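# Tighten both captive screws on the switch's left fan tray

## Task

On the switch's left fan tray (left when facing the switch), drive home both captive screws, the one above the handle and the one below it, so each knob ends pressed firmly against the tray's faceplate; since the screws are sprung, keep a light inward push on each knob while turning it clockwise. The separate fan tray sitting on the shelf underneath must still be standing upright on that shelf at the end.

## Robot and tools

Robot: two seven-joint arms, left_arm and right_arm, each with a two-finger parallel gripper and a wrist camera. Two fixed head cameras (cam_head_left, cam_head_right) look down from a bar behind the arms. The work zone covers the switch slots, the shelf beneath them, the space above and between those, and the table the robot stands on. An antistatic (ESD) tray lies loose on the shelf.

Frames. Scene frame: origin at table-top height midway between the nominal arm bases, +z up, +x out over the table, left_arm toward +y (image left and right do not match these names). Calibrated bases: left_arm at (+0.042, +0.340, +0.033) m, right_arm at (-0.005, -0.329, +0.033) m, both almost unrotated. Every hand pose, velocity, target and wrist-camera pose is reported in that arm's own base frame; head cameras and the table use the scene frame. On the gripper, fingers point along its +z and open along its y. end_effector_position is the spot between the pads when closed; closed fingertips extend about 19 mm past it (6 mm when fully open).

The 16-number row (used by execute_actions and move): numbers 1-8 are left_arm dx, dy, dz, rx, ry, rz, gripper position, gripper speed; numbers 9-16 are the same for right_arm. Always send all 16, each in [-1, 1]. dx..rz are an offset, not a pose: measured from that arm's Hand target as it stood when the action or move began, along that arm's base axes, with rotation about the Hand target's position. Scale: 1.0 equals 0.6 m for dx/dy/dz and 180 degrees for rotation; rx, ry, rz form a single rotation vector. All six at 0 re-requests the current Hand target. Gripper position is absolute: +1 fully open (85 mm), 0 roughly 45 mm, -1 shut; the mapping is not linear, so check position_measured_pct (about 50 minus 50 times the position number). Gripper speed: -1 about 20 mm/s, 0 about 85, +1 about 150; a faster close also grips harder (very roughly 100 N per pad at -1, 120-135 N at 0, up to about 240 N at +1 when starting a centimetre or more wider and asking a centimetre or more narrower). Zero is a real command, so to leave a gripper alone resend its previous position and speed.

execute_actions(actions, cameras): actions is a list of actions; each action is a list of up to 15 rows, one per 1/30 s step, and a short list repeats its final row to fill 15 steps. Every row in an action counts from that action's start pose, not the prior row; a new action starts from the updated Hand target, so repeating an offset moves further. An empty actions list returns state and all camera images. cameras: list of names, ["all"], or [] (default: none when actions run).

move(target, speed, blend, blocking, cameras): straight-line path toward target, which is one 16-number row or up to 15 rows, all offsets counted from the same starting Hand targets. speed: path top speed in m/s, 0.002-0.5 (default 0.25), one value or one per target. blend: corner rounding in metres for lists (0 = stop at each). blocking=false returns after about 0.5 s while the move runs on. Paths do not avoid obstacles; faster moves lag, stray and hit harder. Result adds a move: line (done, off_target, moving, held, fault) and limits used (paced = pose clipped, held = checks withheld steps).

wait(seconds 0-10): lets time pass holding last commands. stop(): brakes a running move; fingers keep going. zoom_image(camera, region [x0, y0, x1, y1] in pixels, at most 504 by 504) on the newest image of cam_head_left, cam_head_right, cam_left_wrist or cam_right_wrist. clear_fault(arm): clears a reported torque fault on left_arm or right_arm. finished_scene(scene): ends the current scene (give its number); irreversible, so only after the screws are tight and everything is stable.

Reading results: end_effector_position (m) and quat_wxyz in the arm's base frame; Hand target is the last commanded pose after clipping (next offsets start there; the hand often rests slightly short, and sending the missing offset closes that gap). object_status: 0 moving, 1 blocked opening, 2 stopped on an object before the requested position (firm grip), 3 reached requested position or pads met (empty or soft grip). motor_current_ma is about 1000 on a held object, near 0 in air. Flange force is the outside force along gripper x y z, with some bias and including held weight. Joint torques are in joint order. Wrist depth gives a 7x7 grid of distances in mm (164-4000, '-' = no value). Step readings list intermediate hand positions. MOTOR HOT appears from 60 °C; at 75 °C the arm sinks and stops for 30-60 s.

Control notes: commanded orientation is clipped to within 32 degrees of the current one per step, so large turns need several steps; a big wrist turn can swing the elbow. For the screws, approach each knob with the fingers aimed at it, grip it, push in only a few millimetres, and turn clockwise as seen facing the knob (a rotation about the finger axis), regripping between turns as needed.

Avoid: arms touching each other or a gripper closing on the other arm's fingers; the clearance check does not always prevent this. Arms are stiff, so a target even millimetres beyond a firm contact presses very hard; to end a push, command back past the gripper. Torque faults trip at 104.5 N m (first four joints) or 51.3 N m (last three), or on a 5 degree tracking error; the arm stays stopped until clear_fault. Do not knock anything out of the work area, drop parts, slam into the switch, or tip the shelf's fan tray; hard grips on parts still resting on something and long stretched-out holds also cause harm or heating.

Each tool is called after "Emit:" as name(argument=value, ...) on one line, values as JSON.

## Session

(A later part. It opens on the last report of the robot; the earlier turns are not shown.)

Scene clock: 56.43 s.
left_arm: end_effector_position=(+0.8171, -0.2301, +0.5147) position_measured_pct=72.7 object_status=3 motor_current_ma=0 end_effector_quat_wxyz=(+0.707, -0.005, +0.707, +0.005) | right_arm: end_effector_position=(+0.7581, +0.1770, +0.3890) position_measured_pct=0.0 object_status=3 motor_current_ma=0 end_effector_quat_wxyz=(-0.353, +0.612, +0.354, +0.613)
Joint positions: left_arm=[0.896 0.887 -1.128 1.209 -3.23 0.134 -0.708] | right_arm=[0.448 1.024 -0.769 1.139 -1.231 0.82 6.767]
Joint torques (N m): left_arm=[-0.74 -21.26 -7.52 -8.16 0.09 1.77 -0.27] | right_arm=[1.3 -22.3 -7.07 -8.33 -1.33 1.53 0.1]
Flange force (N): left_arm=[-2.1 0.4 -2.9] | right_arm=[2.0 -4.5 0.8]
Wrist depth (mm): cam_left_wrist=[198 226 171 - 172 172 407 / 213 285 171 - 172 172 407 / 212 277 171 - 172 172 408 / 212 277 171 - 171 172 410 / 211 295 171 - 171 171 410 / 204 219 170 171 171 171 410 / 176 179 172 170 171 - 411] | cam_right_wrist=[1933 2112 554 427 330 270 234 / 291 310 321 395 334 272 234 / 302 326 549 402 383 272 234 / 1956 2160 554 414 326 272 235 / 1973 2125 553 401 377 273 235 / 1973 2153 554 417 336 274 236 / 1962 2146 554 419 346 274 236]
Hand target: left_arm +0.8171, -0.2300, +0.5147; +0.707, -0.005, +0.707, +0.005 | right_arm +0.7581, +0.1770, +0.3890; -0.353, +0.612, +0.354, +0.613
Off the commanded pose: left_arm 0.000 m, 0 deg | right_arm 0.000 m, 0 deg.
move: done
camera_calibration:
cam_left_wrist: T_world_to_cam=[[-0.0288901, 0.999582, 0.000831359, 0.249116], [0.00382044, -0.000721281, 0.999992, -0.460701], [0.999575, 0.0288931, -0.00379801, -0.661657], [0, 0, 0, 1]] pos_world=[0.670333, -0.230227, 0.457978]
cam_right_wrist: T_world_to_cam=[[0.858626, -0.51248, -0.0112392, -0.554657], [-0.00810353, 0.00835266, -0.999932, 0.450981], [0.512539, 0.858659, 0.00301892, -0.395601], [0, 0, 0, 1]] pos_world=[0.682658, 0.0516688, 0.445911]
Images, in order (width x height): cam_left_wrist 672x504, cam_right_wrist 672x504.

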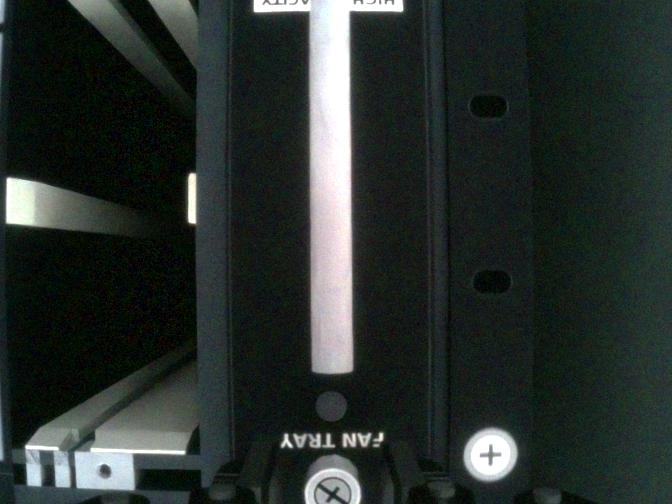

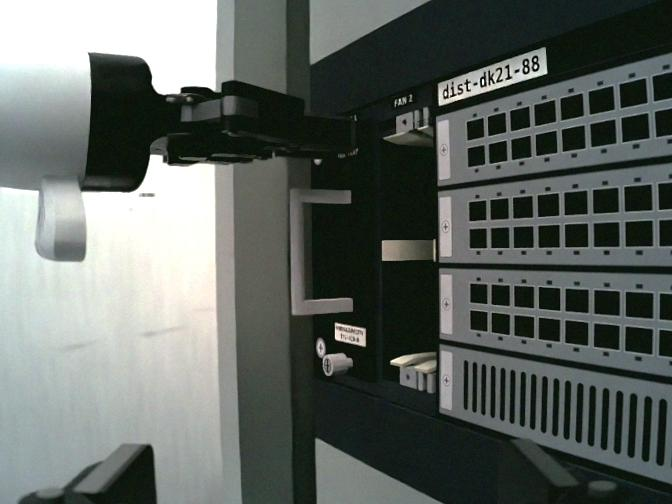

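Emit:
move(target=[[0,0,0,0,0,0,-0.76,-1, 0,0,0,0,0,0,1,1]])

Emit:
wait(seconds=0.6)

Emit:
move(target=[[0,0,0,0.25,0.003525,0,-0.76,-1, 0,0,0,0,0,0,1,1]], speed=0.5, cameras=["cam_left_wrist"])

Emit:
zoom_image(camera="cam_left_wrist", region=[230, 360, 440, 504])

Scene clock: 58.00 s.
left_arm: end_effector_position=(+0.8171, -0.2301, +0.5147) position_measured_pct=87.0 object_status=0 motor_current_ma=1000 end_effector_quat_wxyz=(+0.707, -0.005, +0.707, +0.005) | right_arm: end_effector_position=(+0.7581, +0.1770, +0.3890) position_measured_pct=0.0 object_status=3 motor_current_ma=0 end_effector_quat_wxyz=(-0.353, +0.612, +0.354, +0.613)
Joint positions: left_arm=[0.896 0.887 -1.128 1.209 -3.23 0.134 -0.708] | right_arm=[0.448 1.024 -0.769 1.139 -1.231 0.82 6.767]
Joint torques (N m): left_arm=[-1.81 -18.81 -6.41 -11.37 0.01 3.03 -0.26] | right_arm=[1.34 -22.31 -7.08 -8.33 -1.36 1.5 0.09]
Flange force (N): left_arm=[-0.7 4.6 -21.6] | right_arm=[2.0 -4.4 0.9]
Wrist depth (mm): cam_left_wrist=[215 226 171 - 172 172 407 / 214 284 171 - 172 172 407 / 214 279 171 - 172 172 408 / 213 279 171 - 172 172 408 / 212 297 171 - 171 171 410 / 203 219 171 171 171 171 409 / 176 179 172 - 171 - 411] | cam_right_wrist=[1922 2146 557 429 330 271 234 / 290 310 326 396 334 272 234 / 302 324 549 401 383 272 235 / 1997 2210 554 415 326 273 235 / 1985 2139 553 402 377 273 235 / 1973 2118 553 416 336 274 236 / 1939 2125 554 418 345 275 236]
Hand target: left_arm +0.8171, -0.2301, +0.5147; +0.707, -0.005, +0.707, +0.005 | right_arm +0.7581, +0.1770, +0.3890; -0.353, +0.612, +0.354, +0.613
Off the commanded pose: left_arm 0.000 m, 0 deg | right_arm 0.000 m, 0 deg.
move: done

Scene clock: 58.60 s.
left_arm: end_effector_position=(+0.8171, -0.2301, +0.5147) position_measured_pct=87.0 object_status=2 motor_current_ma=1000 end_effector_quat_wxyz=(+0.707, -0.005, +0.707, +0.005) | right_arm: end_effector_position=(+0.7581, +0.1770, +0.3890) position_measured_pct=0.0 object_status=3 motor_current_ma=0 end_effector_quat_wxyz=(-0.353, +0.612, +0.354, +0.613)
Joint positions: left_arm=[0.896 0.887 -1.128 1.209 -3.23 0.134 -0.708] | right_arm=[0.448 1.024 -0.769 1.139 -1.231 0.82 6.767]
Joint torques (N m): left_arm=[-1.81 -18.82 -6.41 -11.39 0.02 3 -0.27] | right_arm=[1.31 -22.31 -7.08 -8.32 -1.33 1.51 0.06]
Flange force (N): left_arm=[-0.6 4.7 -21.7] | right_arm=[1.9 -4.5 0.8]
Wrist depth (mm): cam_left_wrist=[215 225 171 - 172 172 406 / 215 285 171 - 172 172 407 / 213 279 171 - 172 172 409 / 213 278 171 - 171 172 409 / 212 297 170 - 171 172 409 / 203 219 170 171 171 171 409 / 176 179 172 - 171 - 410] | cam_right_wrist=[1927 2153 555 429 330 271 234 / 290 310 326 396 334 272 234 / 302 324 548 402 383 272 235 / 1979 2210 558 414 326 273 235 / 1973 2139 557 402 377 274 235 / 1967 2132 555 418 336 274 236 / 1997 2132 555 417 346 274 236]
Hand target: left_arm +0.8171, -0.2301, +0.5147; +0.707, -0.005, +0.707, +0.005 | right_arm +0.7581, +0.1770, +0.3890; -0.353, +0.612, +0.354, +0.613
Tool commands: left_gripper/position=-0.76 left_gripper/speed=-1.0 right_gripper/position=+1.0 right_gripper/speed=+1.0
Off the commanded pose: left_arm 0.000 m, 0 deg | right_arm 0.000 m, 0 deg.
wait: 0.60 s; at rest by 0.17 s

Scene clock: 59.97 s.
left_arm: end_effector_position=(+0.8171, -0.2301, +0.5145) position_measured_pct=87.0 object_status=2 motor_current_ma=1000 end_effector_quat_wxyz=(+0.651, +0.266, +0.655, +0.275) | right_arm: end_effector_position=(+0.7581, +0.1770, +0.3890) position_measured_pct=0.0 object_status=3 motor_current_ma=0 end_effector_quat_wxyz=(-0.353, +0.612, +0.354, +0.613)
Joint positions: left_arm=[0.922 0.932 -1.232 1.208 -3.6 0.15 -1.041] | right_arm=[0.448 1.024 -0.769 1.139 -1.231 0.82 6.767]
Joint torques (N m): left_arm=[0.66 -16.44 -4.36 -10.37 -0.01 2.45 -0.31] | right_arm=[1.37 -22.33 -7.06 -8.32 -1.36 1.49 0.1]
Flange force (N): left_arm=[1.9 7.4 -19.4] | right_arm=[1.9 -4.3 1.0]
Wrist depth (mm): cam_left_wrist=[171 171 915 612 437 332 280 / 171 171 171 837 581 413 317 / 170 170 171 171 814 526 375 / - 170 171 171 913 713 473 / 172 171 171 171 171 921 618 / 234 - 170 171 171 171 852 / 238 172 170 - 171 171 1025] | cam_right_wrist=[1900 2105 548 429 331 270 234 / 289 312 364 396 334 272 234 / 305 323 330 396 383 272 234 / 1973 2181 557 415 325 273 235 / 1985 2146 556 402 377 273 235 / 1997 2146 554 418 335 274 236 / 1962 2174 556 419 346 274 236]
Hand target: left_arm +0.8171, -0.2301, +0.5147; +0.651, +0.266, +0.655, +0.275 | right_arm +0.7581, +0.1770, +0.3890; -0.353, +0.612, +0.354, +0.613
Off the commanded pose: left_arm 0.000 m, 0 deg | right_arm 0.000 m, 0 deg.
move: done
camera_calibration:
cam_left_wrist: T_world_to_cam=[[-0.0246109, 0.705905, 0.707879, -0.185734], [0.0137528, -0.707787, 0.706292, -0.480191], [0.999603, 0.0271179, 0.00771112, -0.668063], [0, 0, 0, 1]] pos_world=[0.669831, -0.190645, 0.475784]
Images, in order (width x height): cam_left_wrist 672x504.

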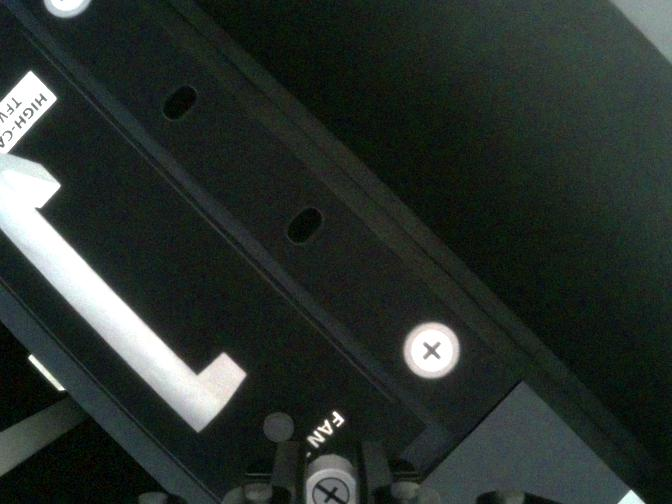

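Scaled by 2.400.

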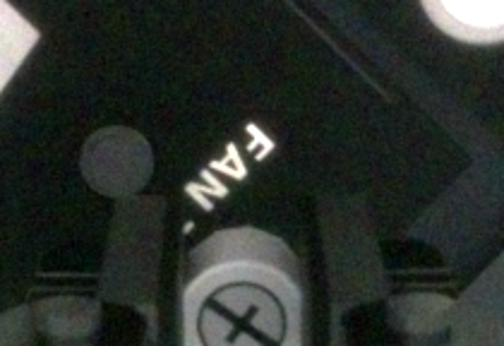

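Emit:
move(target=[[0.0003,0,0.0002,0.38,0.00536,0,-0.76,-1, 0,0,0,0,0,0,1,1],[0.0006,0,0.0002,0.75,0.01058,0,-0.76,-1, 0,0,0,0,0,0,1,1]], speed=0.5, blend=[0.01,0], cameras=["cam_left_wrist"])

Emit:
zoom_image(camera="cam_left_wrist", region=[230, 360, 440, 504])

Scene clock: 63.40 s.
left_arm: end_effector_position=(+0.8174, -0.2301, +0.5148) position_measured_pct=87.0 object_status=2 motor_current_ma=1000 end_effector_quat_wxyz=(-0.005, +0.707, +0.005, +0.707) | right_arm: end_effector_position=(+0.7581, +0.1770, +0.3890) position_measured_pct=0.0 object_status=3 motor_current_ma=0 end_effector_quat_wxyz=(-0.353, +0.612, +0.354, +0.613)
Joint positions: left_arm=[0.939 1.287 -1.904 1.207 -4.15 0.519 -2.227] | right_arm=[0.448 1.024 -0.769 1.139 -1.231 0.82 6.767]
Joint torques (N m): left_arm=[-8.27 -10.56 -0.39 -1.23 -0.85 0.57 -0.29] | right_arm=[1.34 -22.28 -7.09 -8.34 -1.31 1.49 0.09]
Flange force (N): left_arm=[16.5 3.4 -25.0] | right_arm=[2.0 -4.6 0.8]
Wrist depth (mm): cam_left_wrist=[431 169 170 170 170 171 171 / 431 170 170 170 170 171 171 / 431 170 170 170 170 170 171 / 429 170 170 170 170 170 171 / 401 170 170 170 170 171 171 / 426 169 170 170 171 171 171 / 426 - 170 - 173 173 173] | cam_right_wrist=[301 2174 557 428 330 271 234 / 291 310 326 396 334 271 234 / 307 329 548 401 384 272 234 / 2021 2132 554 416 325 273 235 / 1985 2160 554 402 377 274 235 / 1973 2146 554 416 337 274 236 / 1962 2139 556 417 346 274 236]
Hand target: left_arm +0.8174, -0.2301, +0.5148; -0.005, +0.707, +0.005, +0.707 | right_arm +0.7581, +0.1770, +0.3890; -0.353, +0.612, +0.354, +0.613
Off the commanded pose: left_arm 0.000 m, 0 deg | right_arm 0.000 m, 0 deg.
move: done
camera_calibration:
cam_left_wrist: T_world_to_cam=[[-0.000688891, -0.999999, -0.00110105, -0.232977], [0.00379834, 0.00109843, -0.999992, 0.569327], [0.999993, -0.000693068, 0.00379758, -0.673033], [0, 0, 0, 1]] pos_world=[0.670705, -0.234068, 0.571622]
Images, in order (width x height): cam_left_wrist 672x504.

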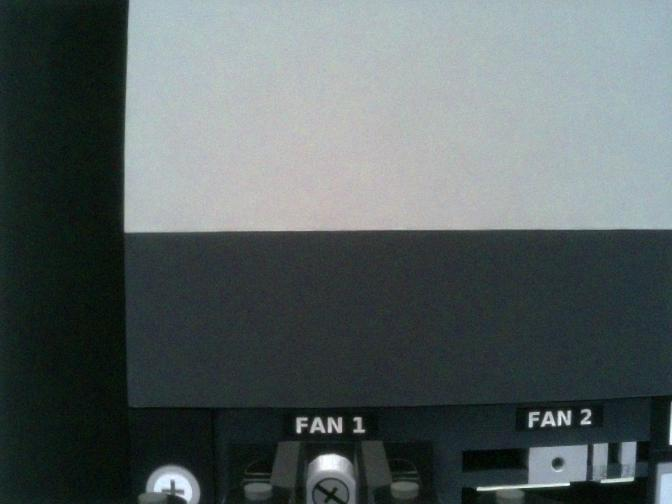

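Scaled by 2.400.

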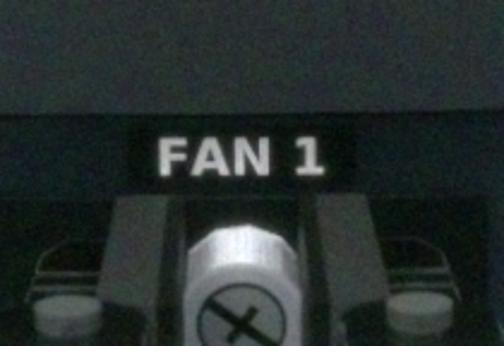

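Emit:
move(target=[[0,0,0,0,0,0,-0.58,0, 0,0,0,0,0,0,1,1],[-0.025,-0.0003,0,-0.6666,-0.0094,0,-0.58,0, 0,0,0,0,0,0,1,1],[-0.025,-0.0003,0,0.6666,0.0094,0,-0.58,0, 0,0,0,0,0,0,1,1],[0.0,0,0,0.01,0,0,-0.58,0, 0,0,0,0,0,0,1,1]], speed=0.5, blend=[0, 0.003,0.003,0], cameras=["cam_left_wrist"])

Emit:
zoom_image(camera="cam_left_wrist", region=[230, 360, 440, 504])

Scene clock: 72.53 s.
left_arm: end_effector_position=(+0.8174, -0.2301, +0.5148) position_measured_pct=78.8 object_status=3 motor_current_ma=0 end_effector_quat_wxyz=(-0.016, +0.707, -0.006, +0.707) | right_arm: end_effector_position=(+0.7581, +0.1770, +0.3890) position_measured_pct=0.0 object_status=3 motor_current_ma=0 end_effector_quat_wxyz=(-0.353, +0.612, +0.354, +0.613)
Joint positions: left_arm=[0.559 0.682 -0.321 1.224 -2.212 0.395 0.86] | right_arm=[0.448 1.024 -0.769 1.139 -1.231 0.82 6.767]
Joint torques (N m): left_arm=[-0.73 -22.28 -2.36 -10.96 -0.89 2.16 -0.28] | right_arm=[1.36 -22.29 -7.06 -8.29 -1.33 1.52 0.09]
Flange force (N): left_arm=[1.6 0.0 -3.7] | right_arm=[2.0 -4.3 1.0]
Wrist depth (mm): cam_left_wrist=[423 170 170 170 171 171 171 / 418 169 170 170 171 171 171 / 413 169 170 170 170 171 171 / 408 170 170 170 170 171 171 / 406 169 170 170 171 171 171 / 402 169 170 170 170 173 173 / 421 - 172 171 173 174 174] | cam_right_wrist=[302 2118 555 428 330 271 234 / 290 310 330 394 334 271 234 / 305 326 548 401 382 272 234 / 1985 2146 556 415 325 273 235 / 1979 2118 555 401 377 273 235 / 1944 2146 554 416 335 274 236 / 1939 2153 555 418 346 274 236]
Hand target: left_arm +0.8174, -0.2301, +0.5148; -0.016, +0.707, -0.006, +0.707 | right_arm +0.7581, +0.1770, +0.3890; -0.353, +0.612, +0.354, +0.613
Off the commanded pose: left_arm 0.000 m, 0 deg | right_arm 0.000 m, 0 deg.
move: done
camera_calibration:
cam_left_wrist: T_world_to_cam=[[-0.000647842, -0.999471, -0.0325039, -0.216775], [0.00378037, 0.0325013, -0.999465, 0.576266], [0.999993, -0.000770372, 0.00375732, -0.673029], [0, 0, 0, 1]] pos_world=[0.670705, -0.235909, 0.57144]
Images, in order (width x height): cam_left_wrist 672x504.

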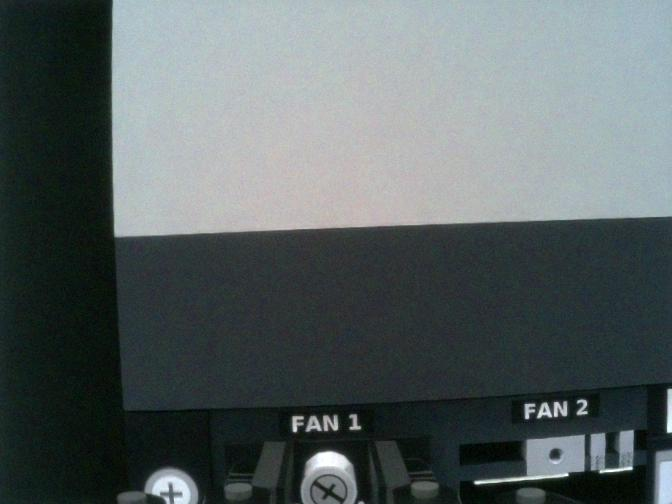

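Scaled by 2.400.

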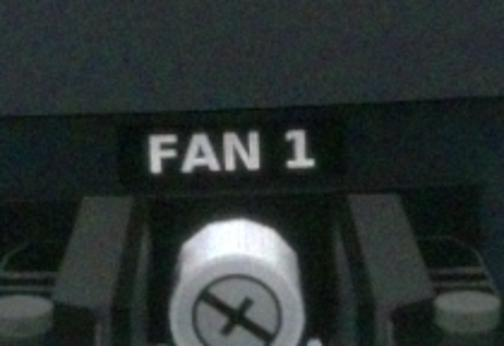

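Emit:
move(target=[[0,0.0006,0.0002,0,0,0,-0.76,-1, 0,0,0,0,0,0,1,1],[0.0004,0.0006,0.0002,0.6666,0.0094,0,-0.76,-1, 0,0,0,0,0,0,1,1],[0.0008,0.0006,0.0002,-0.6666,-0.0094,0,-0.76,-1, 0,0,0,0,0,0,1,1],[0.001,0.0006,0.0002,-0.01,0,0,-0.76,-1, 0,0,0,0,0,0,1,1]], speed=0.5, blend=[0, 0.01,0.01,0], cameras=["cam_left_wrist"])

Emit:
zoom_image(camera="cam_left_wrist", region=[230, 360, 440, 504])

Scene clock: 81.67 s.
left_arm: end_effector_position=(+0.8180, -0.2297, +0.5150) position_measured_pct=87.0 object_status=2 motor_current_ma=1000 end_effector_quat_wxyz=(-0.005, +0.707, +0.005, +0.707) | right_arm: end_effector_position=(+0.7581, +0.1770, +0.3890) position_measured_pct=0.0 object_status=3 motor_current_ma=0 end_effector_quat_wxyz=(-0.353, +0.612, +0.354, +0.613)
Joint positions: left_arm=[0.936 1.288 -1.906 1.205 -4.15 0.52 -2.224] | right_arm=[0.448 1.024 -0.769 1.139 -1.231 0.82 6.767]
Joint torques (N m): left_arm=[-10.67 -13.98 -3.01 -1.46 -0.39 -1.29 -0.26] | right_arm=[1.36 -22.31 -7.15 -8.34 -1.34 1.48 0.06]
Flange force (N): left_arm=[10.5 4.3 -31.5] | right_arm=[1.9 -4.4 0.9]
Wrist depth (mm): cam_left_wrist=[407 169 169 169 169 170 170 / 432 169 169 169 170 170 170 / 431 169 169 169 170 170 170 / 430 169 169 169 170 170 170 / 403 169 169 169 170 170 170 / 427 169 169 170 170 170 170 / 427 - 169 - 172 173 173] | cam_right_wrist=[302 2153 557 428 330 271 234 / 290 311 326 396 334 272 234 / 305 328 548 398 385 273 234 / 1991 2132 554 413 325 273 235 / 1956 2132 555 402 376 273 235 / 1979 2125 557 416 336 274 236 / 1979 2160 553 417 346 274 236]
Hand target: left_arm +0.8180, -0.2297, +0.5150; -0.005, +0.707, +0.005, +0.707 | right_arm +0.7581, +0.1770, +0.3890; -0.353, +0.612, +0.354, +0.613
Off the commanded pose: left_arm 0.000 m, 0 deg | right_arm 0.000 m, 0 deg.
move: done
camera_calibration:
cam_left_wrist: T_world_to_cam=[[-0.000688891, -0.999999, -0.00110105, -0.232676], [0.00379834, 0.00109843, -0.999992, 0.569424], [0.999993, -0.000693068, 0.00379758, -0.673634], [0, 0, 0, 1]] pos_world=[0.671305, -0.233768, 0.571722]
Images, in order (width x height): cam_left_wrist 672x504.

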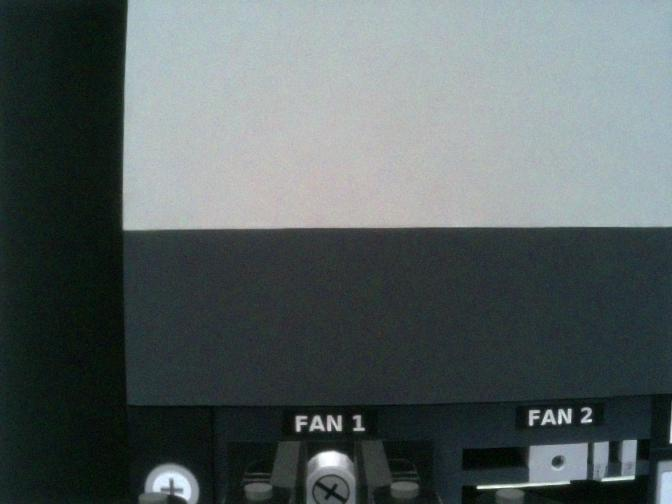

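Scaled by 2.400.

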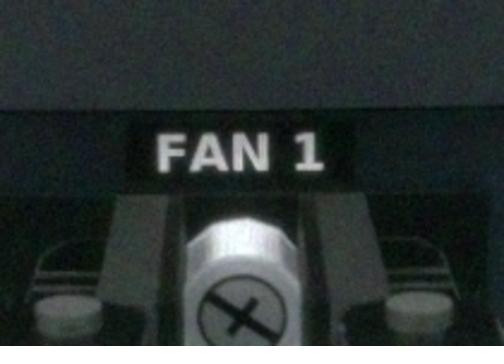

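Emit:
move(target=[[0,0,0,0,0,0,-0.58,0, 0,0,0,0,0,0,1,1],[-0.055,-0.0008,0,-0.6666,-0.0094,0,-0.58,0, 0,0,0,0,0,0,1,1],[-0.055,-0.0008,0,0.6666,0.0094,0,-0.58,0, 0,0,0,0,0,0,1,1],[-0.055,-0.0008,0,0.01,0,0,-0.58,0, 0,0,0,0,0,0,1,1]], speed=0.5, blend=[0, 0.003,0.003,0], cameras=["cam_left_wrist","cam_right_wrist"])

Emit:
zoom_image(camera="cam_right_wrist", region=[280, 90, 400, 210])

Emit:
zoom_image(camera="cam_left_wrist", region=[230, 360, 440, 504])

Scene clock: 90.30 s.
left_arm: end_effector_position=(+0.7850, -0.2302, +0.5150) position_measured_pct=78.8 object_status=3 motor_current_ma=0 end_effector_quat_wxyz=(-0.016, +0.707, -0.006, +0.707) | right_arm: end_effector_position=(+0.7581, +0.1770, +0.3890) position_measured_pct=0.0 object_status=3 motor_current_ma=0 end_effector_quat_wxyz=(-0.353, +0.612, +0.354, +0.613)
Joint positions: left_arm=[0.592 0.614 -0.31 1.349 -2.268 0.456 0.907] | right_arm=[0.448 1.024 -0.769 1.139 -1.231 0.82 6.767]
Joint torques (N m): left_arm=[-0.73 -20.99 -2.18 -10.81 -0.93 2.28 -0.25] | right_arm=[1.37 -22.29 -7.08 -8.36 -1.34 1.49 0.09]
Flange force (N): left_arm=[1.9 0.1 -3.4] | right_arm=[1.9 -4.5 0.9]
Wrist depth (mm): cam_left_wrist=[454 202 202 202 203 204 204 / 448 202 202 203 203 203 204 / 441 202 203 203 203 204 204 / 437 202 202 202 203 203 204 / 435 202 202 203 203 203 204 / 456 202 202 203 206 206 207 / 424 - 202 190 205 239 207] | cam_right_wrist=[300 2125 554 428 330 271 234 / 290 302 353 401 334 272 234 / 304 2118 553 402 384 272 234 / 2009 2125 554 415 325 273 235 / 1997 2146 553 401 377 273 236 / 1967 2153 554 416 337 274 236 / 1985 2174 559 418 346 275 236]
Hand target: left_arm +0.7850, -0.2302, +0.5150; -0.016, +0.707, -0.006, +0.707 | right_arm +0.7581, +0.1770, +0.3890; -0.353, +0.612, +0.354, +0.613
Off the commanded pose: left_arm 0.000 m, 0 deg | right_arm 0.000 m, 0 deg.
move: done
camera_calibration:
cam_left_wrist: T_world_to_cam=[[-0.000747787, -0.999471, -0.0325044, -0.216829], [0.00378362, 0.0325013, -0.999465, 0.57649], [0.999993, -0.000870371, 0.00375731, -0.640653], [0, 0, 0, 1]] pos_world=[0.638305, -0.236009, 0.57154]
cam_right_wrist: T_world_to_cam=[[0.858626, -0.51248, -0.0112392, -0.554657], [-0.00810353, 0.00835266, -0.999932, 0.450981], [0.512539, 0.858659, 0.00301892, -0.395601], [0, 0, 0, 1]] pos_world=[0.682658, 0.0516688, 0.445911]
Images, in order (width x height): cam_left_wrist 672x504, cam_right_wrist 672x504.

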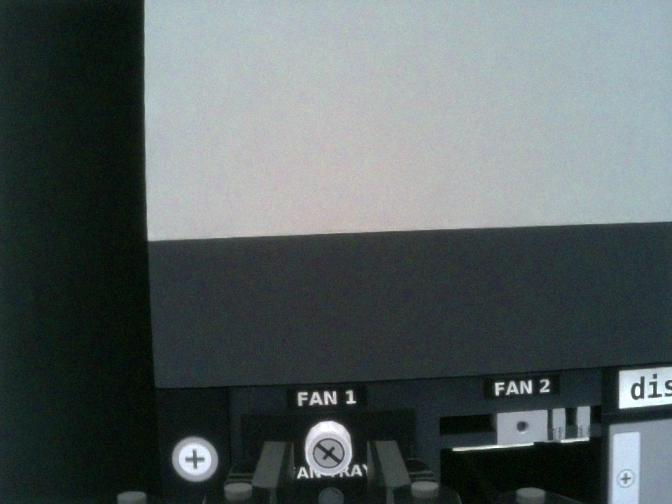

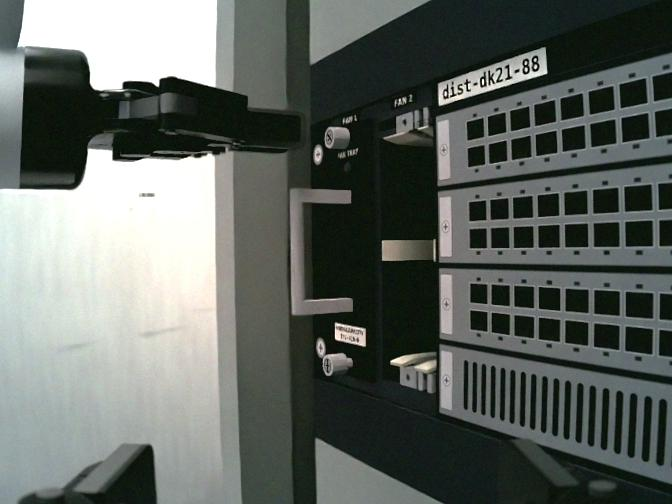

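Scaled by 4.200.

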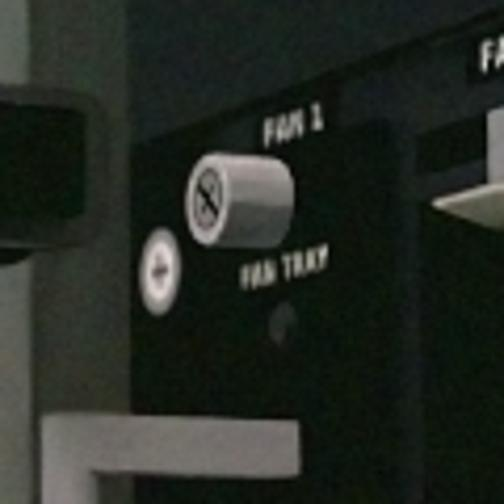

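Scaled by 2.400.

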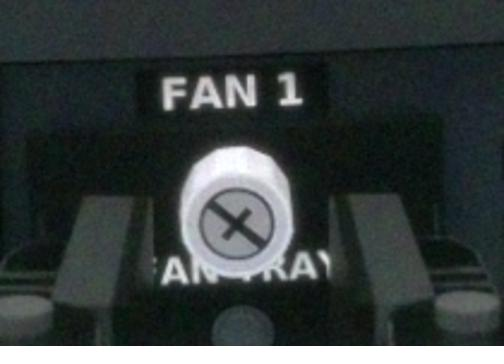

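Emit:
move(target=[[0.055,0.0008,0,0,0,0,-0.58,0, 0,0,0,0,0,0,1,1],[0.055,0.0008,0,0,0,0,-0.76,-1, 0,0,0,0,0,0,1,1],[0.055,0.0008,0,0.5,0.007,0,-0.76,-1, 0,0,0,0,0,0,1,1]], speed=[0.1,0.5,0.5], cameras=["cam_left_wrist"])

Emit:
zoom_image(camera="cam_left_wrist", region=[230, 360, 440, 504])

Scene clock: 94.73 s.
left_arm: end_effector_position=(+0.8180, -0.2297, +0.5149) position_measured_pct=87.0 object_status=2 motor_current_ma=1000 end_effector_quat_wxyz=(+0.511, -0.495, +0.505, -0.489) | right_arm: end_effector_position=(+0.7581, +0.1770, +0.3890) position_measured_pct=0.0 object_status=3 motor_current_ma=0 end_effector_quat_wxyz=(-0.353, +0.612, +0.354, +0.613)
Joint positions: left_arm=[0.814 0.799 -0.884 1.209 -2.535 0.179 -0.039] | right_arm=[0.448 1.024 -0.769 1.139 -1.231 0.82 6.767]
Joint torques (N m): left_arm=[-0.77 -19.34 -4.95 -7.98 -0.16 1.84 -0.21] | right_arm=[1.33 -22.3 -7.09 -8.31 -1.36 1.45 0.08]
Flange force (N): left_arm=[-0.3 -4.5 -3.9] | right_arm=[2.0 -4.2 0.8]
Wrist depth (mm): cam_left_wrist=[169 169 169 172 173 174 174 / 169 169 170 172 173 173 174 / 169 169 169 172 262 295 282 / 168 169 169 172 468 449 312 / 168 169 169 172 210 202 180 / 168 169 169 170 170 171 171 / 168 169 169 - 170 170 171] | cam_right_wrist=[259 338 365 412 329 271 234 / 261 311 359 396 334 272 234 / 266 344 360 397 383 272 235 / 1991 2153 548 415 326 273 235 / 1967 2153 555 402 377 273 235 / 1939 2139 556 420 336 274 236 / 1967 2153 556 418 346 274 236]
Hand target: left_arm +0.8180, -0.2297, +0.5149; +0.511, -0.496, +0.505, -0.489 | right_arm +0.7581, +0.1770, +0.3890; -0.353, +0.612, +0.354, +0.613
Off the commanded pose: left_arm 0.000 m, 0 deg | right_arm 0.000 m, 0 deg.
move: done
camera_calibration:
cam_left_wrist: T_world_to_cam=[[-0.0151959, 0.032561, -0.999354, 0.53046], [-0.00975155, 0.999417, 0.0327114, 0.278001], [0.999837, 0.0102423, -0.0148696, -0.661422], [0, 0, 0, 1]] pos_world=[0.672086, -0.288337, 0.511188]
Images, in order (width x height): cam_left_wrist 672x504.

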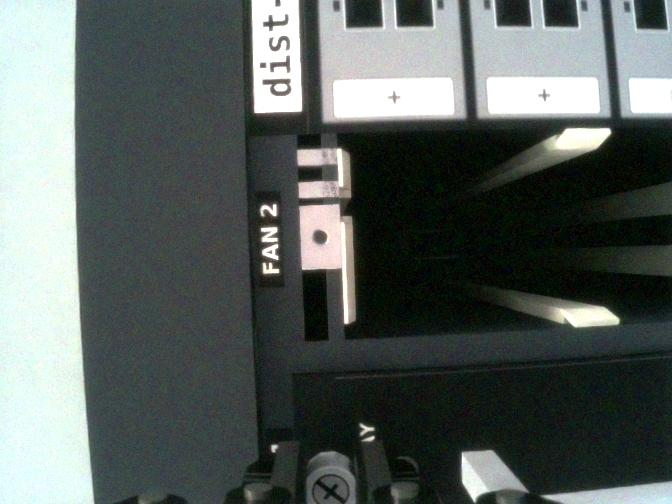

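Scaled by 2.400.

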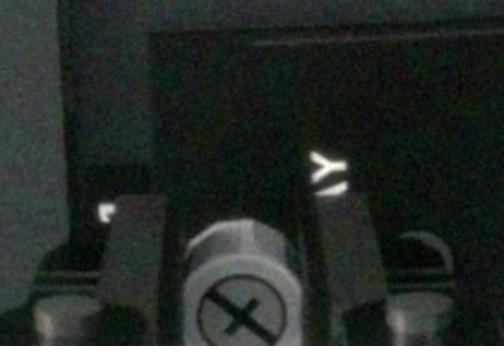

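Emit:
move(target=[[0.0006,0,0,0.48,0.0067,0,-0.76,-1, 0,0,0,0,0,0,1,1],[0.001,0,0,0.96,0.0134,0,-0.76,-1, 0,0,0,0,0,0,1,1],[0.0012,0,0,-0.52,-0.0073,0,-0.76,-1, 0,0,0,0,0,0,1,1]], speed=[0.5,0.5,0.5], blend=[0.01,0.01,0], cameras=["cam_left_wrist"])

Emit:
zoom_image(camera="cam_left_wrist", region=[230, 360, 440, 504])

Scene clock: 100.77 s.
left_arm: end_effector_position=(+0.8187, -0.2297, +0.5150) position_measured_pct=87.0 object_status=2 motor_current_ma=1000 end_effector_quat_wxyz=(+0.006, +0.707, +0.016, +0.707) | right_arm: end_effector_position=(+0.7581, +0.1770, +0.3890) position_measured_pct=0.0 object_status=3 motor_current_ma=0 end_effector_quat_wxyz=(-0.353, +0.612, +0.354, +0.613)
Joint positions: left_arm=[0.936 1.284 -1.897 1.202 -4.151 0.513 -2.199] | right_arm=[0.448 1.024 -0.769 1.139 -1.231 0.82 6.767]
Joint torques (N m): left_arm=[-11.17 -13.35 -2.57 -2.81 -0.18 -1.24 -0.28] | right_arm=[1.35 -22.33 -7.07 -8.31 -1.34 1.54 0.06]
Flange force (N): left_arm=[9.6 3.2 -38.1] | right_arm=[1.8 -4.5 1.0]
Wrist depth (mm): cam_left_wrist=[414 168 168 169 169 169 170 / 418 168 168 169 169 169 169 / 422 168 169 169 169 169 170 / 423 168 168 169 169 169 170 / 401 168 168 169 169 169 170 / 431 168 168 169 169 170 170 / 433 168 170 - 172 172 172] | cam_right_wrist=[303 2132 557 427 330 271 234 / 290 311 326 394 334 271 234 / 305 328 547 401 383 272 235 / 2003 2112 555 414 326 273 235 / 1973 2146 556 401 377 273 235 / 1956 2125 557 419 336 274 236 / 1967 2146 554 417 346 274 236]
Hand target: left_arm +0.8187, -0.2297, +0.5150; +0.006, +0.707, +0.016, +0.707 | right_arm +0.7581, +0.1770, +0.3890; -0.353, +0.612, +0.354, +0.613
Off the commanded pose: left_arm 0.000 m, 0 deg | right_arm 0.000 m, 0 deg.
move: done
camera_calibration:
cam_left_wrist: T_world_to_cam=[[-0.00075831, -0.999538, 0.0303953, -0.248686], [0.00471775, -0.0303986, -0.999527, 0.561211], [0.999989, -0.000614553, 0.00473862, -0.674848], [0, 0, 0, 1]] pos_world=[0.672004, -0.231925, 0.571702]
Images, in order (width x height): cam_left_wrist 672x504.

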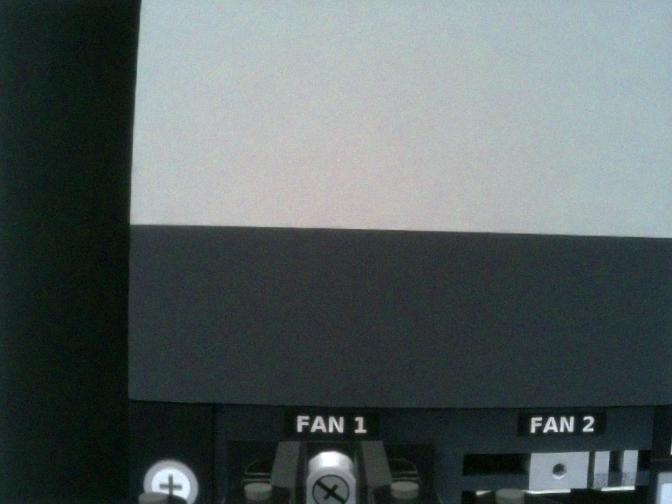

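Scaled by 2.400.

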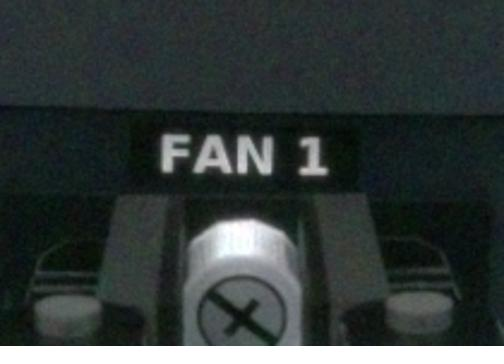

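Emit:
move(target=[[0,0,0,0,0,0,-0.58,0, 0,0,0,0,0,0,1,1],[-0.025,-0.0003,0,-0.6666,-0.0094,0,-0.58,0, 0,0,0,0,0,0,1,1],[-0.025,-0.0003,0,0.6666,0.0094,0,-0.58,0, 0,0,0,0,0,0,1,1],[-0.0005,0,0,0.01,0,0,-0.58,0, 0,0,0,0,0,0,1,1]], speed=0.5, blend=[0, 0.003,0.003,0])

Emit:
move(target=[[0,0,0,0,0,0,-0.76,-1, 0,0,0,0,0,0,1,1],[0.0002,0,0,0.6666,0.0094,0,-0.76,-1, 0,0,0,0,0,0,1,1],[0.0004,0,0,-0.6666,-0.0094,0,-0.76,-1, 0,0,0,0,0,0,1,1],[0.0006,0,0,-0.01,0,0,-0.76,-1, 0,0,0,0,0,0,1,1]], speed=0.5, blend=[0, 0.01,0.01,0], cameras=["cam_left_wrist"])

Emit:
zoom_image(camera="cam_left_wrist", region=[230, 360, 440, 504])

Scene clock: 109.37 s.
left_arm: end_effector_position=(+0.8185, -0.2297, +0.5150) position_measured_pct=78.8 object_status=3 motor_current_ma=0 end_effector_quat_wxyz=(-0.005, +0.707, +0.005, +0.707) | right_arm: end_effector_position=(+0.7581, +0.1770, +0.3890) position_measured_pct=0.0 object_status=3 motor_current_ma=0 end_effector_quat_wxyz=(-0.353, +0.612, +0.354, +0.613)
Joint positions: left_arm=[0.553 0.683 -0.314 1.221 -2.212 0.397 0.887] | right_arm=[0.448 1.024 -0.769 1.139 -1.231 0.82 6.767]
Joint torques (N m): left_arm=[-0.72 -22.32 -2.29 -10.98 -0.92 2.18 -0.27] | right_arm=[1.34 -22.32 -7.08 -8.28 -1.31 1.51 0.08]
Flange force (N): left_arm=[1.8 0.1 -3.5] | right_arm=[1.9 -4.3 1.0]
Wrist depth (mm): cam_left_wrist=[406 169 169 169 170 170 170 / 406 168 169 169 170 170 170 / 433 169 169 169 170 170 170 / 429 168 169 169 169 170 170 / 404 169 169 169 169 170 170 / 429 169 169 169 170 170 170 / 428 168 169 172 172 172 173] | cam_right_wrist=[303 2146 557 428 329 271 234 / 290 311 325 396 335 271 234 / 304 328 546 402 384 272 235 / 1991 2112 554 414 325 273 235 / 1967 2112 555 402 377 273 235 / 1967 2153 553 417 336 274 236 / 1973 2167 556 418 345 274 236]
Hand target: left_arm +0.8185, -0.2297, +0.5149; -0.005, +0.707, +0.005, +0.707 | right_arm +0.7581, +0.1770, +0.3890; -0.353, +0.612, +0.354, +0.613
Off the commanded pose: left_arm 0.000 m, 0 deg | right_arm 0.000 m, 0 deg.
move: done

Scene clock: 118.17 s.
left_arm: end_effector_position=(+0.8188, -0.2297, +0.5150) position_measured_pct=87.0 object_status=2 motor_current_ma=1000 end_effector_quat_wxyz=(+0.006, +0.707, +0.016, +0.707) | right_arm: end_effector_position=(+0.7581, +0.1770, +0.3890) position_measured_pct=0.0 object_status=3 motor_current_ma=0 end_effector_quat_wxyz=(-0.353, +0.612, +0.354, +0.613)
Joint positions: left_arm=[0.936 1.285 -1.898 1.202 -4.151 0.514 -2.198] | right_arm=[0.448 1.024 -0.769 1.139 -1.231 0.82 6.767]
Joint torques (N m): left_arm=[-8.41 -16.36 -6.44 -0.99 -1.18 -2.05 -1.51] | right_arm=[1.27 -22.31 -7.09 -8.27 -1.32 1.53 0.11]
Flange force (N): left_arm=[7.8 5.3 -20.5] | right_arm=[2.0 -4.2 0.9]
Wrist depth (mm): cam_left_wrist=[415 168 168 168 168 169 169 / 417 168 168 168 169 169 169 / 421 168 168 168 169 169 169 / 424 168 168 168 169 169 169 / 402 168 168 168 169 169 169 / 431 168 168 169 169 169 169 / 433 168 168 - 171 172 172] | cam_right_wrist=[305 2167 557 429 330 271 234 / 290 310 325 396 334 272 234 / 304 327 546 400 383 272 235 / 1991 2174 556 414 326 272 235 / 1956 2139 556 401 376 274 235 / 1956 2174 555 418 337 274 236 / 1967 2105 555 419 346 275 236]
Hand target: left_arm +0.8188, -0.2297, +0.5150; +0.006, +0.707, +0.016, +0.707 | right_arm +0.7581, +0.1770, +0.3890; -0.353, +0.612, +0.354, +0.613
Off the commanded pose: left_arm 0.000 m, 0 deg | right_arm 0.000 m, 0 deg.
move: done
camera_calibration:
cam_left_wrist: T_world_to_cam=[[-0.000757768, -0.999541, 0.0302954, -0.24863], [0.0047177, -0.0302987, -0.99953, 0.561235], [0.999989, -0.000614487, 0.00473849, -0.674948], [0, 0, 0, 1]] pos_world=[0.672104, -0.231926, 0.571702]
Images, in order (width x height): cam_left_wrist 672x504.

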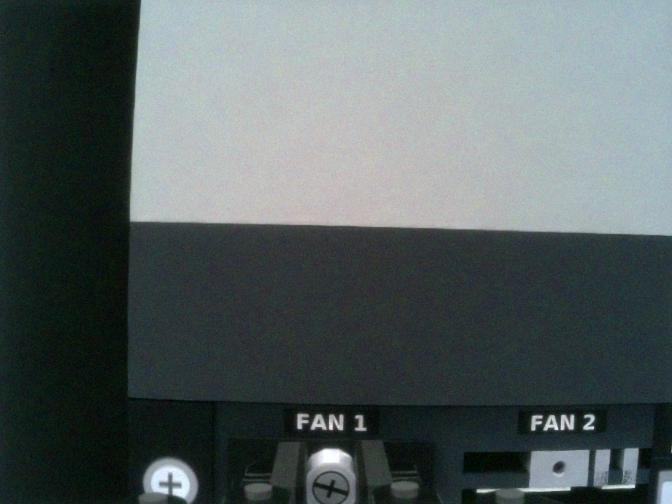

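Scaled by 2.400.

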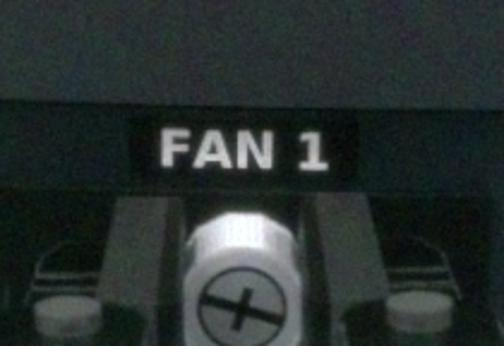

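Emit:
move(target=[[0,0,0,0,0,0,-0.45,0, 0,0,0,0,0,0,1,1],[-0.0917,-0.0013,0,-0.5,-0.00705,0,-0.45,0, 0,0,0,0,0,0,1,1],[-0.0917,-0.0035,-0.236,-0.9833,-0.01387,0,-0.45,0, 0,0,0,0,0,0,1,1]], speed=0.5, blend=[0, 0.005,0], cameras=["cam_head_left","cam_left_wrist","cam_right_wrist"])

Emit:
zoom_image(camera="cam_left_wrist", region=[230, 360, 440, 504])

Emit:
zoom_image(camera="cam_right_wrist", region=[280, 90, 400, 210])

Scene clock: 123.13 s.
left_arm: end_effector_position=(+0.7638, -0.2318, +0.3734) position_measured_pct=72.7 object_status=3 motor_current_ma=0 end_effector_quat_wxyz=(+0.707, +0.002, +0.707, +0.012) | right_arm: end_effector_position=(+0.7581, +0.1770, +0.3890) position_measured_pct=0.0 object_status=3 motor_current_ma=0 end_effector_quat_wxyz=(-0.353, +0.612, +0.354, +0.613)
Joint positions: left_arm=[1.063 1.096 -1.232 1.574 -2.938 0.447 -0.774] | right_arm=[0.448 1.024 -0.769 1.139 -1.231 0.82 6.767]
Joint torques (N m): left_arm=[-0.68 -19.66 -9.76 -5.32 0.71 1.87 -0.28] | right_arm=[1.33 -22.33 -7.09 -8.29 -1.34 1.5 0.06]
Flange force (N): left_arm=[-3.0 0.4 -1.9] | right_arm=[1.9 -4.3 0.9]
Wrist depth (mm): cam_left_wrist=[225 225 226 226 226 560 401 / 224 225 225 226 226 565 404 / 224 224 225 225 225 575 426 / 223 224 225 225 225 542 429 / 223 224 224 225 225 546 432 / 225 226 226 225 225 546 435 / 226 286 226 224 224 550 416] | cam_right_wrist=[1927 2160 557 429 330 271 234 / 1950 2098 554 411 334 271 234 / 1967 2139 555 413 383 272 234 / 1997 2153 556 414 325 273 235 / 1939 2105 546 401 376 273 235 / 289 295 348 405 335 274 236 / - 2112 553 418 347 275 236]
Hand target: left_arm +0.7638, -0.2318, +0.3734; +0.707, +0.002, +0.707, +0.012 | right_arm +0.7581, +0.1770, +0.3890; -0.353, +0.612, +0.354, +0.613
Off the commanded pose: left_arm 0.000 m, 0 deg | right_arm 0.000 m, 0 deg.
move: done
camera_calibration:
cam_left_wrist: T_world_to_cam=[[-0.0288823, 0.999344, 0.0218484, 0.24145], [0.00470142, -0.0217215, 0.999753, -0.324566], [0.999572, 0.0289779, -0.00407097, -0.608793], [0, 0, 0, 1]] pos_world=[0.617032, -0.2307, 0.316732]
cam_right_wrist: T_world_to_cam=[[0.858626, -0.51248, -0.0112392, -0.554657], [-0.00810353, 0.00835266, -0.999932, 0.450981], [0.512539, 0.858659, 0.00301892, -0.395601], [0, 0, 0, 1]] pos_world=[0.682658, 0.0516688, 0.445911]
Images, in order (width x height): cam_head_left 672x504, cam_left_wrist 672x504, cam_right_wrist 672x504.

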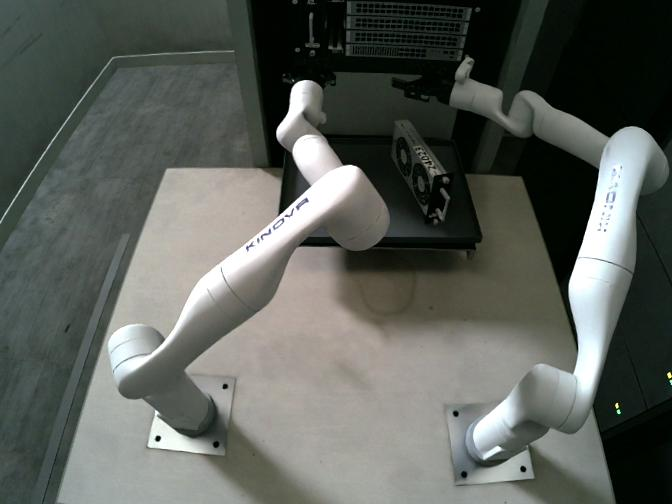

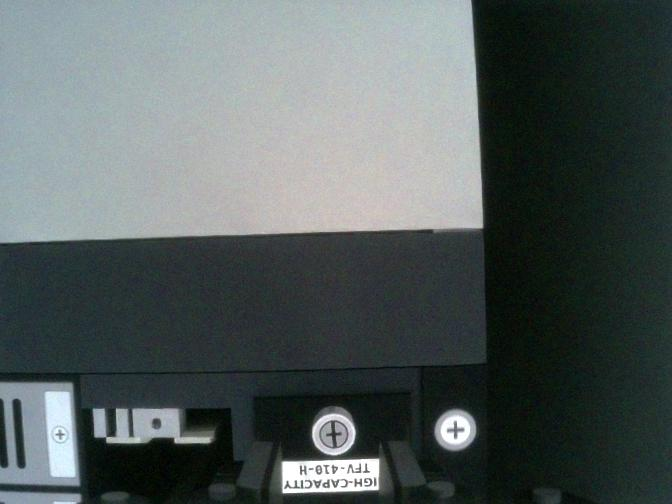

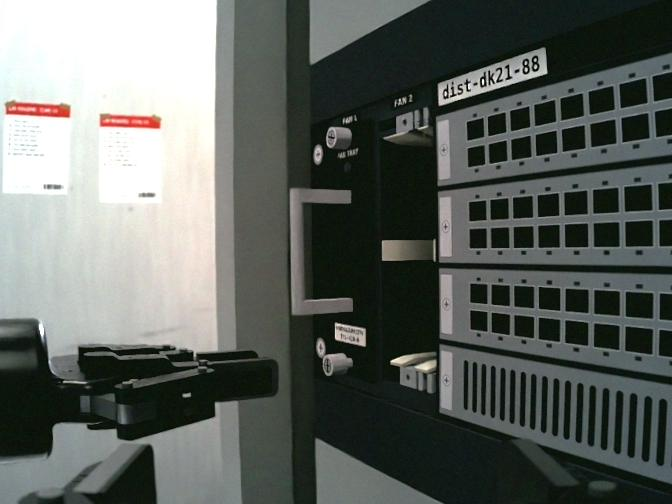

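Scaled by 2.400.

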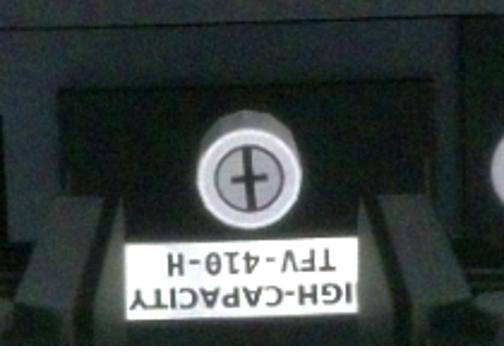

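Scaled by 4.200.

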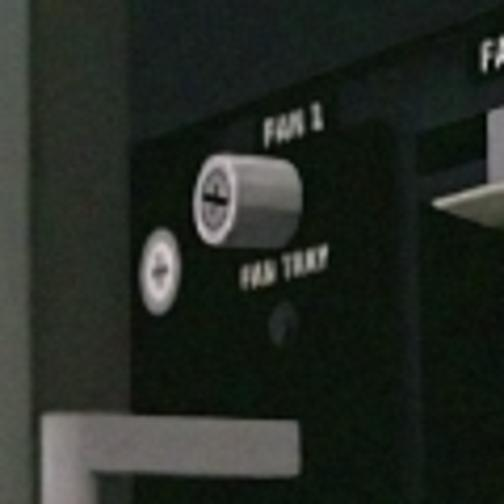

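Emit:
move(target=[[0,0,0,-0.5,-0.00705,0,-0.45,0, 0,0,0,0,0,0,1,1],[0,0,0,-0.996,-0.01404,0,-0.45,0, 0,0,0,0,0,0,1,1]], speed=0.5, blend=[0.005,0], cameras=["cam_left_wrist","cam_right_wrist"])

Emit:
zoom_image(camera="cam_left_wrist", region=[230, 360, 440, 504])

Emit:
zoom_image(camera="cam_right_wrist", region=[280, 290, 400, 410])

Scene clock: 127.47 s.
left_arm: end_effector_position=(+0.7638, -0.2318, +0.3734) position_measured_pct=72.7 object_status=3 motor_current_ma=0 end_effector_quat_wxyz=(-0.017, +0.707, -0.007, +0.707) | right_arm: end_effector_position=(+0.7581, +0.1770, +0.3890) position_measured_pct=0.0 object_status=3 motor_current_ma=0 end_effector_quat_wxyz=(-0.353, +0.612, +0.354, +0.613)
Joint positions: left_arm=[0.512 0.749 -0.127 1.597 -2.54 0.829 1.199] | right_arm=[0.448 1.024 -0.769 1.139 -1.231 0.82 6.767]
Joint torques (N m): left_arm=[-0.75 -21.45 -1.4 -8.81 -0.89 2.64 -0.28] | right_arm=[1.35 -22.3 -7.06 -8.35 -1.33 1.5 0.07]
Flange force (N): left_arm=[2.6 0.2 -2.7] | right_arm=[1.9 -4.6 0.8]
Wrist depth (mm): cam_left_wrist=[457 224 224 224 236 237 229 / 452 224 224 224 300 267 229 / 476 224 224 225 363 271 229 / 473 224 224 186 228 293 229 / 436 224 224 225 227 295 228 / 459 537 224 224 232 233 228 / 427 535 225 224 227 228 228] | cam_right_wrist=[1962 2125 555 428 330 271 234 / 1991 2174 558 412 334 272 234 / 1997 2160 555 414 383 272 235 / 2021 2132 554 413 326 273 235 / 1973 2098 547 402 376 273 235 / 290 294 347 404 336 274 236 / - 2112 553 417 347 274 237]
Hand target: left_arm +0.7638, -0.2318, +0.3733; -0.017, +0.707, -0.007, +0.707 | right_arm +0.7581, +0.1770, +0.3890; -0.353, +0.612, +0.354, +0.613
Off the commanded pose: left_arm 0.000 m, 0 deg | right_arm 0.000 m, 0 deg.
move: done
camera_calibration:
cam_left_wrist: T_world_to_cam=[[-0.000734248, -0.999421, -0.0340064, -0.222496], [0.00398267, 0.0340032, -0.999414, 0.43541], [0.999992, -0.000869254, 0.0039554, -0.619008], [0, 0, 0, 1]] pos_world=[0.617105, -0.23771, 0.430037]
cam_right_wrist: T_world_to_cam=[[0.858626, -0.51248, -0.0112392, -0.554657], [-0.00810353, 0.00835266, -0.999932, 0.450981], [0.512539, 0.858659, 0.00301892, -0.395601], [0, 0, 0, 1]] pos_world=[0.682658, 0.0516688, 0.445911]
Images, in order (width x height): cam_left_wrist 672x504, cam_right_wrist 672x504.

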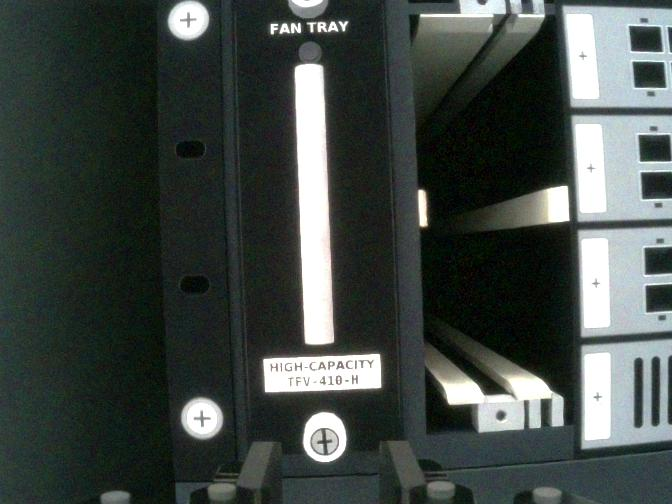

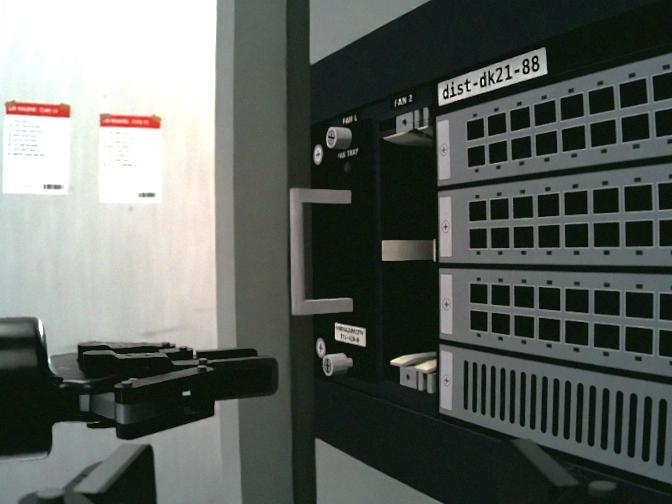

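Scaled by 2.400.

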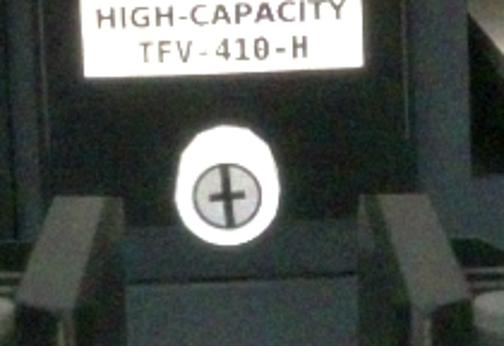

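Scaled by 4.200.

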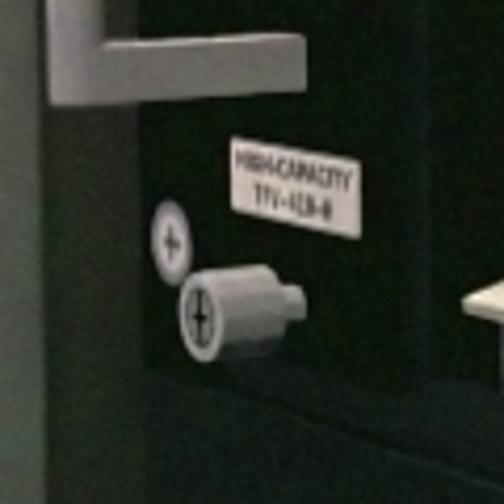

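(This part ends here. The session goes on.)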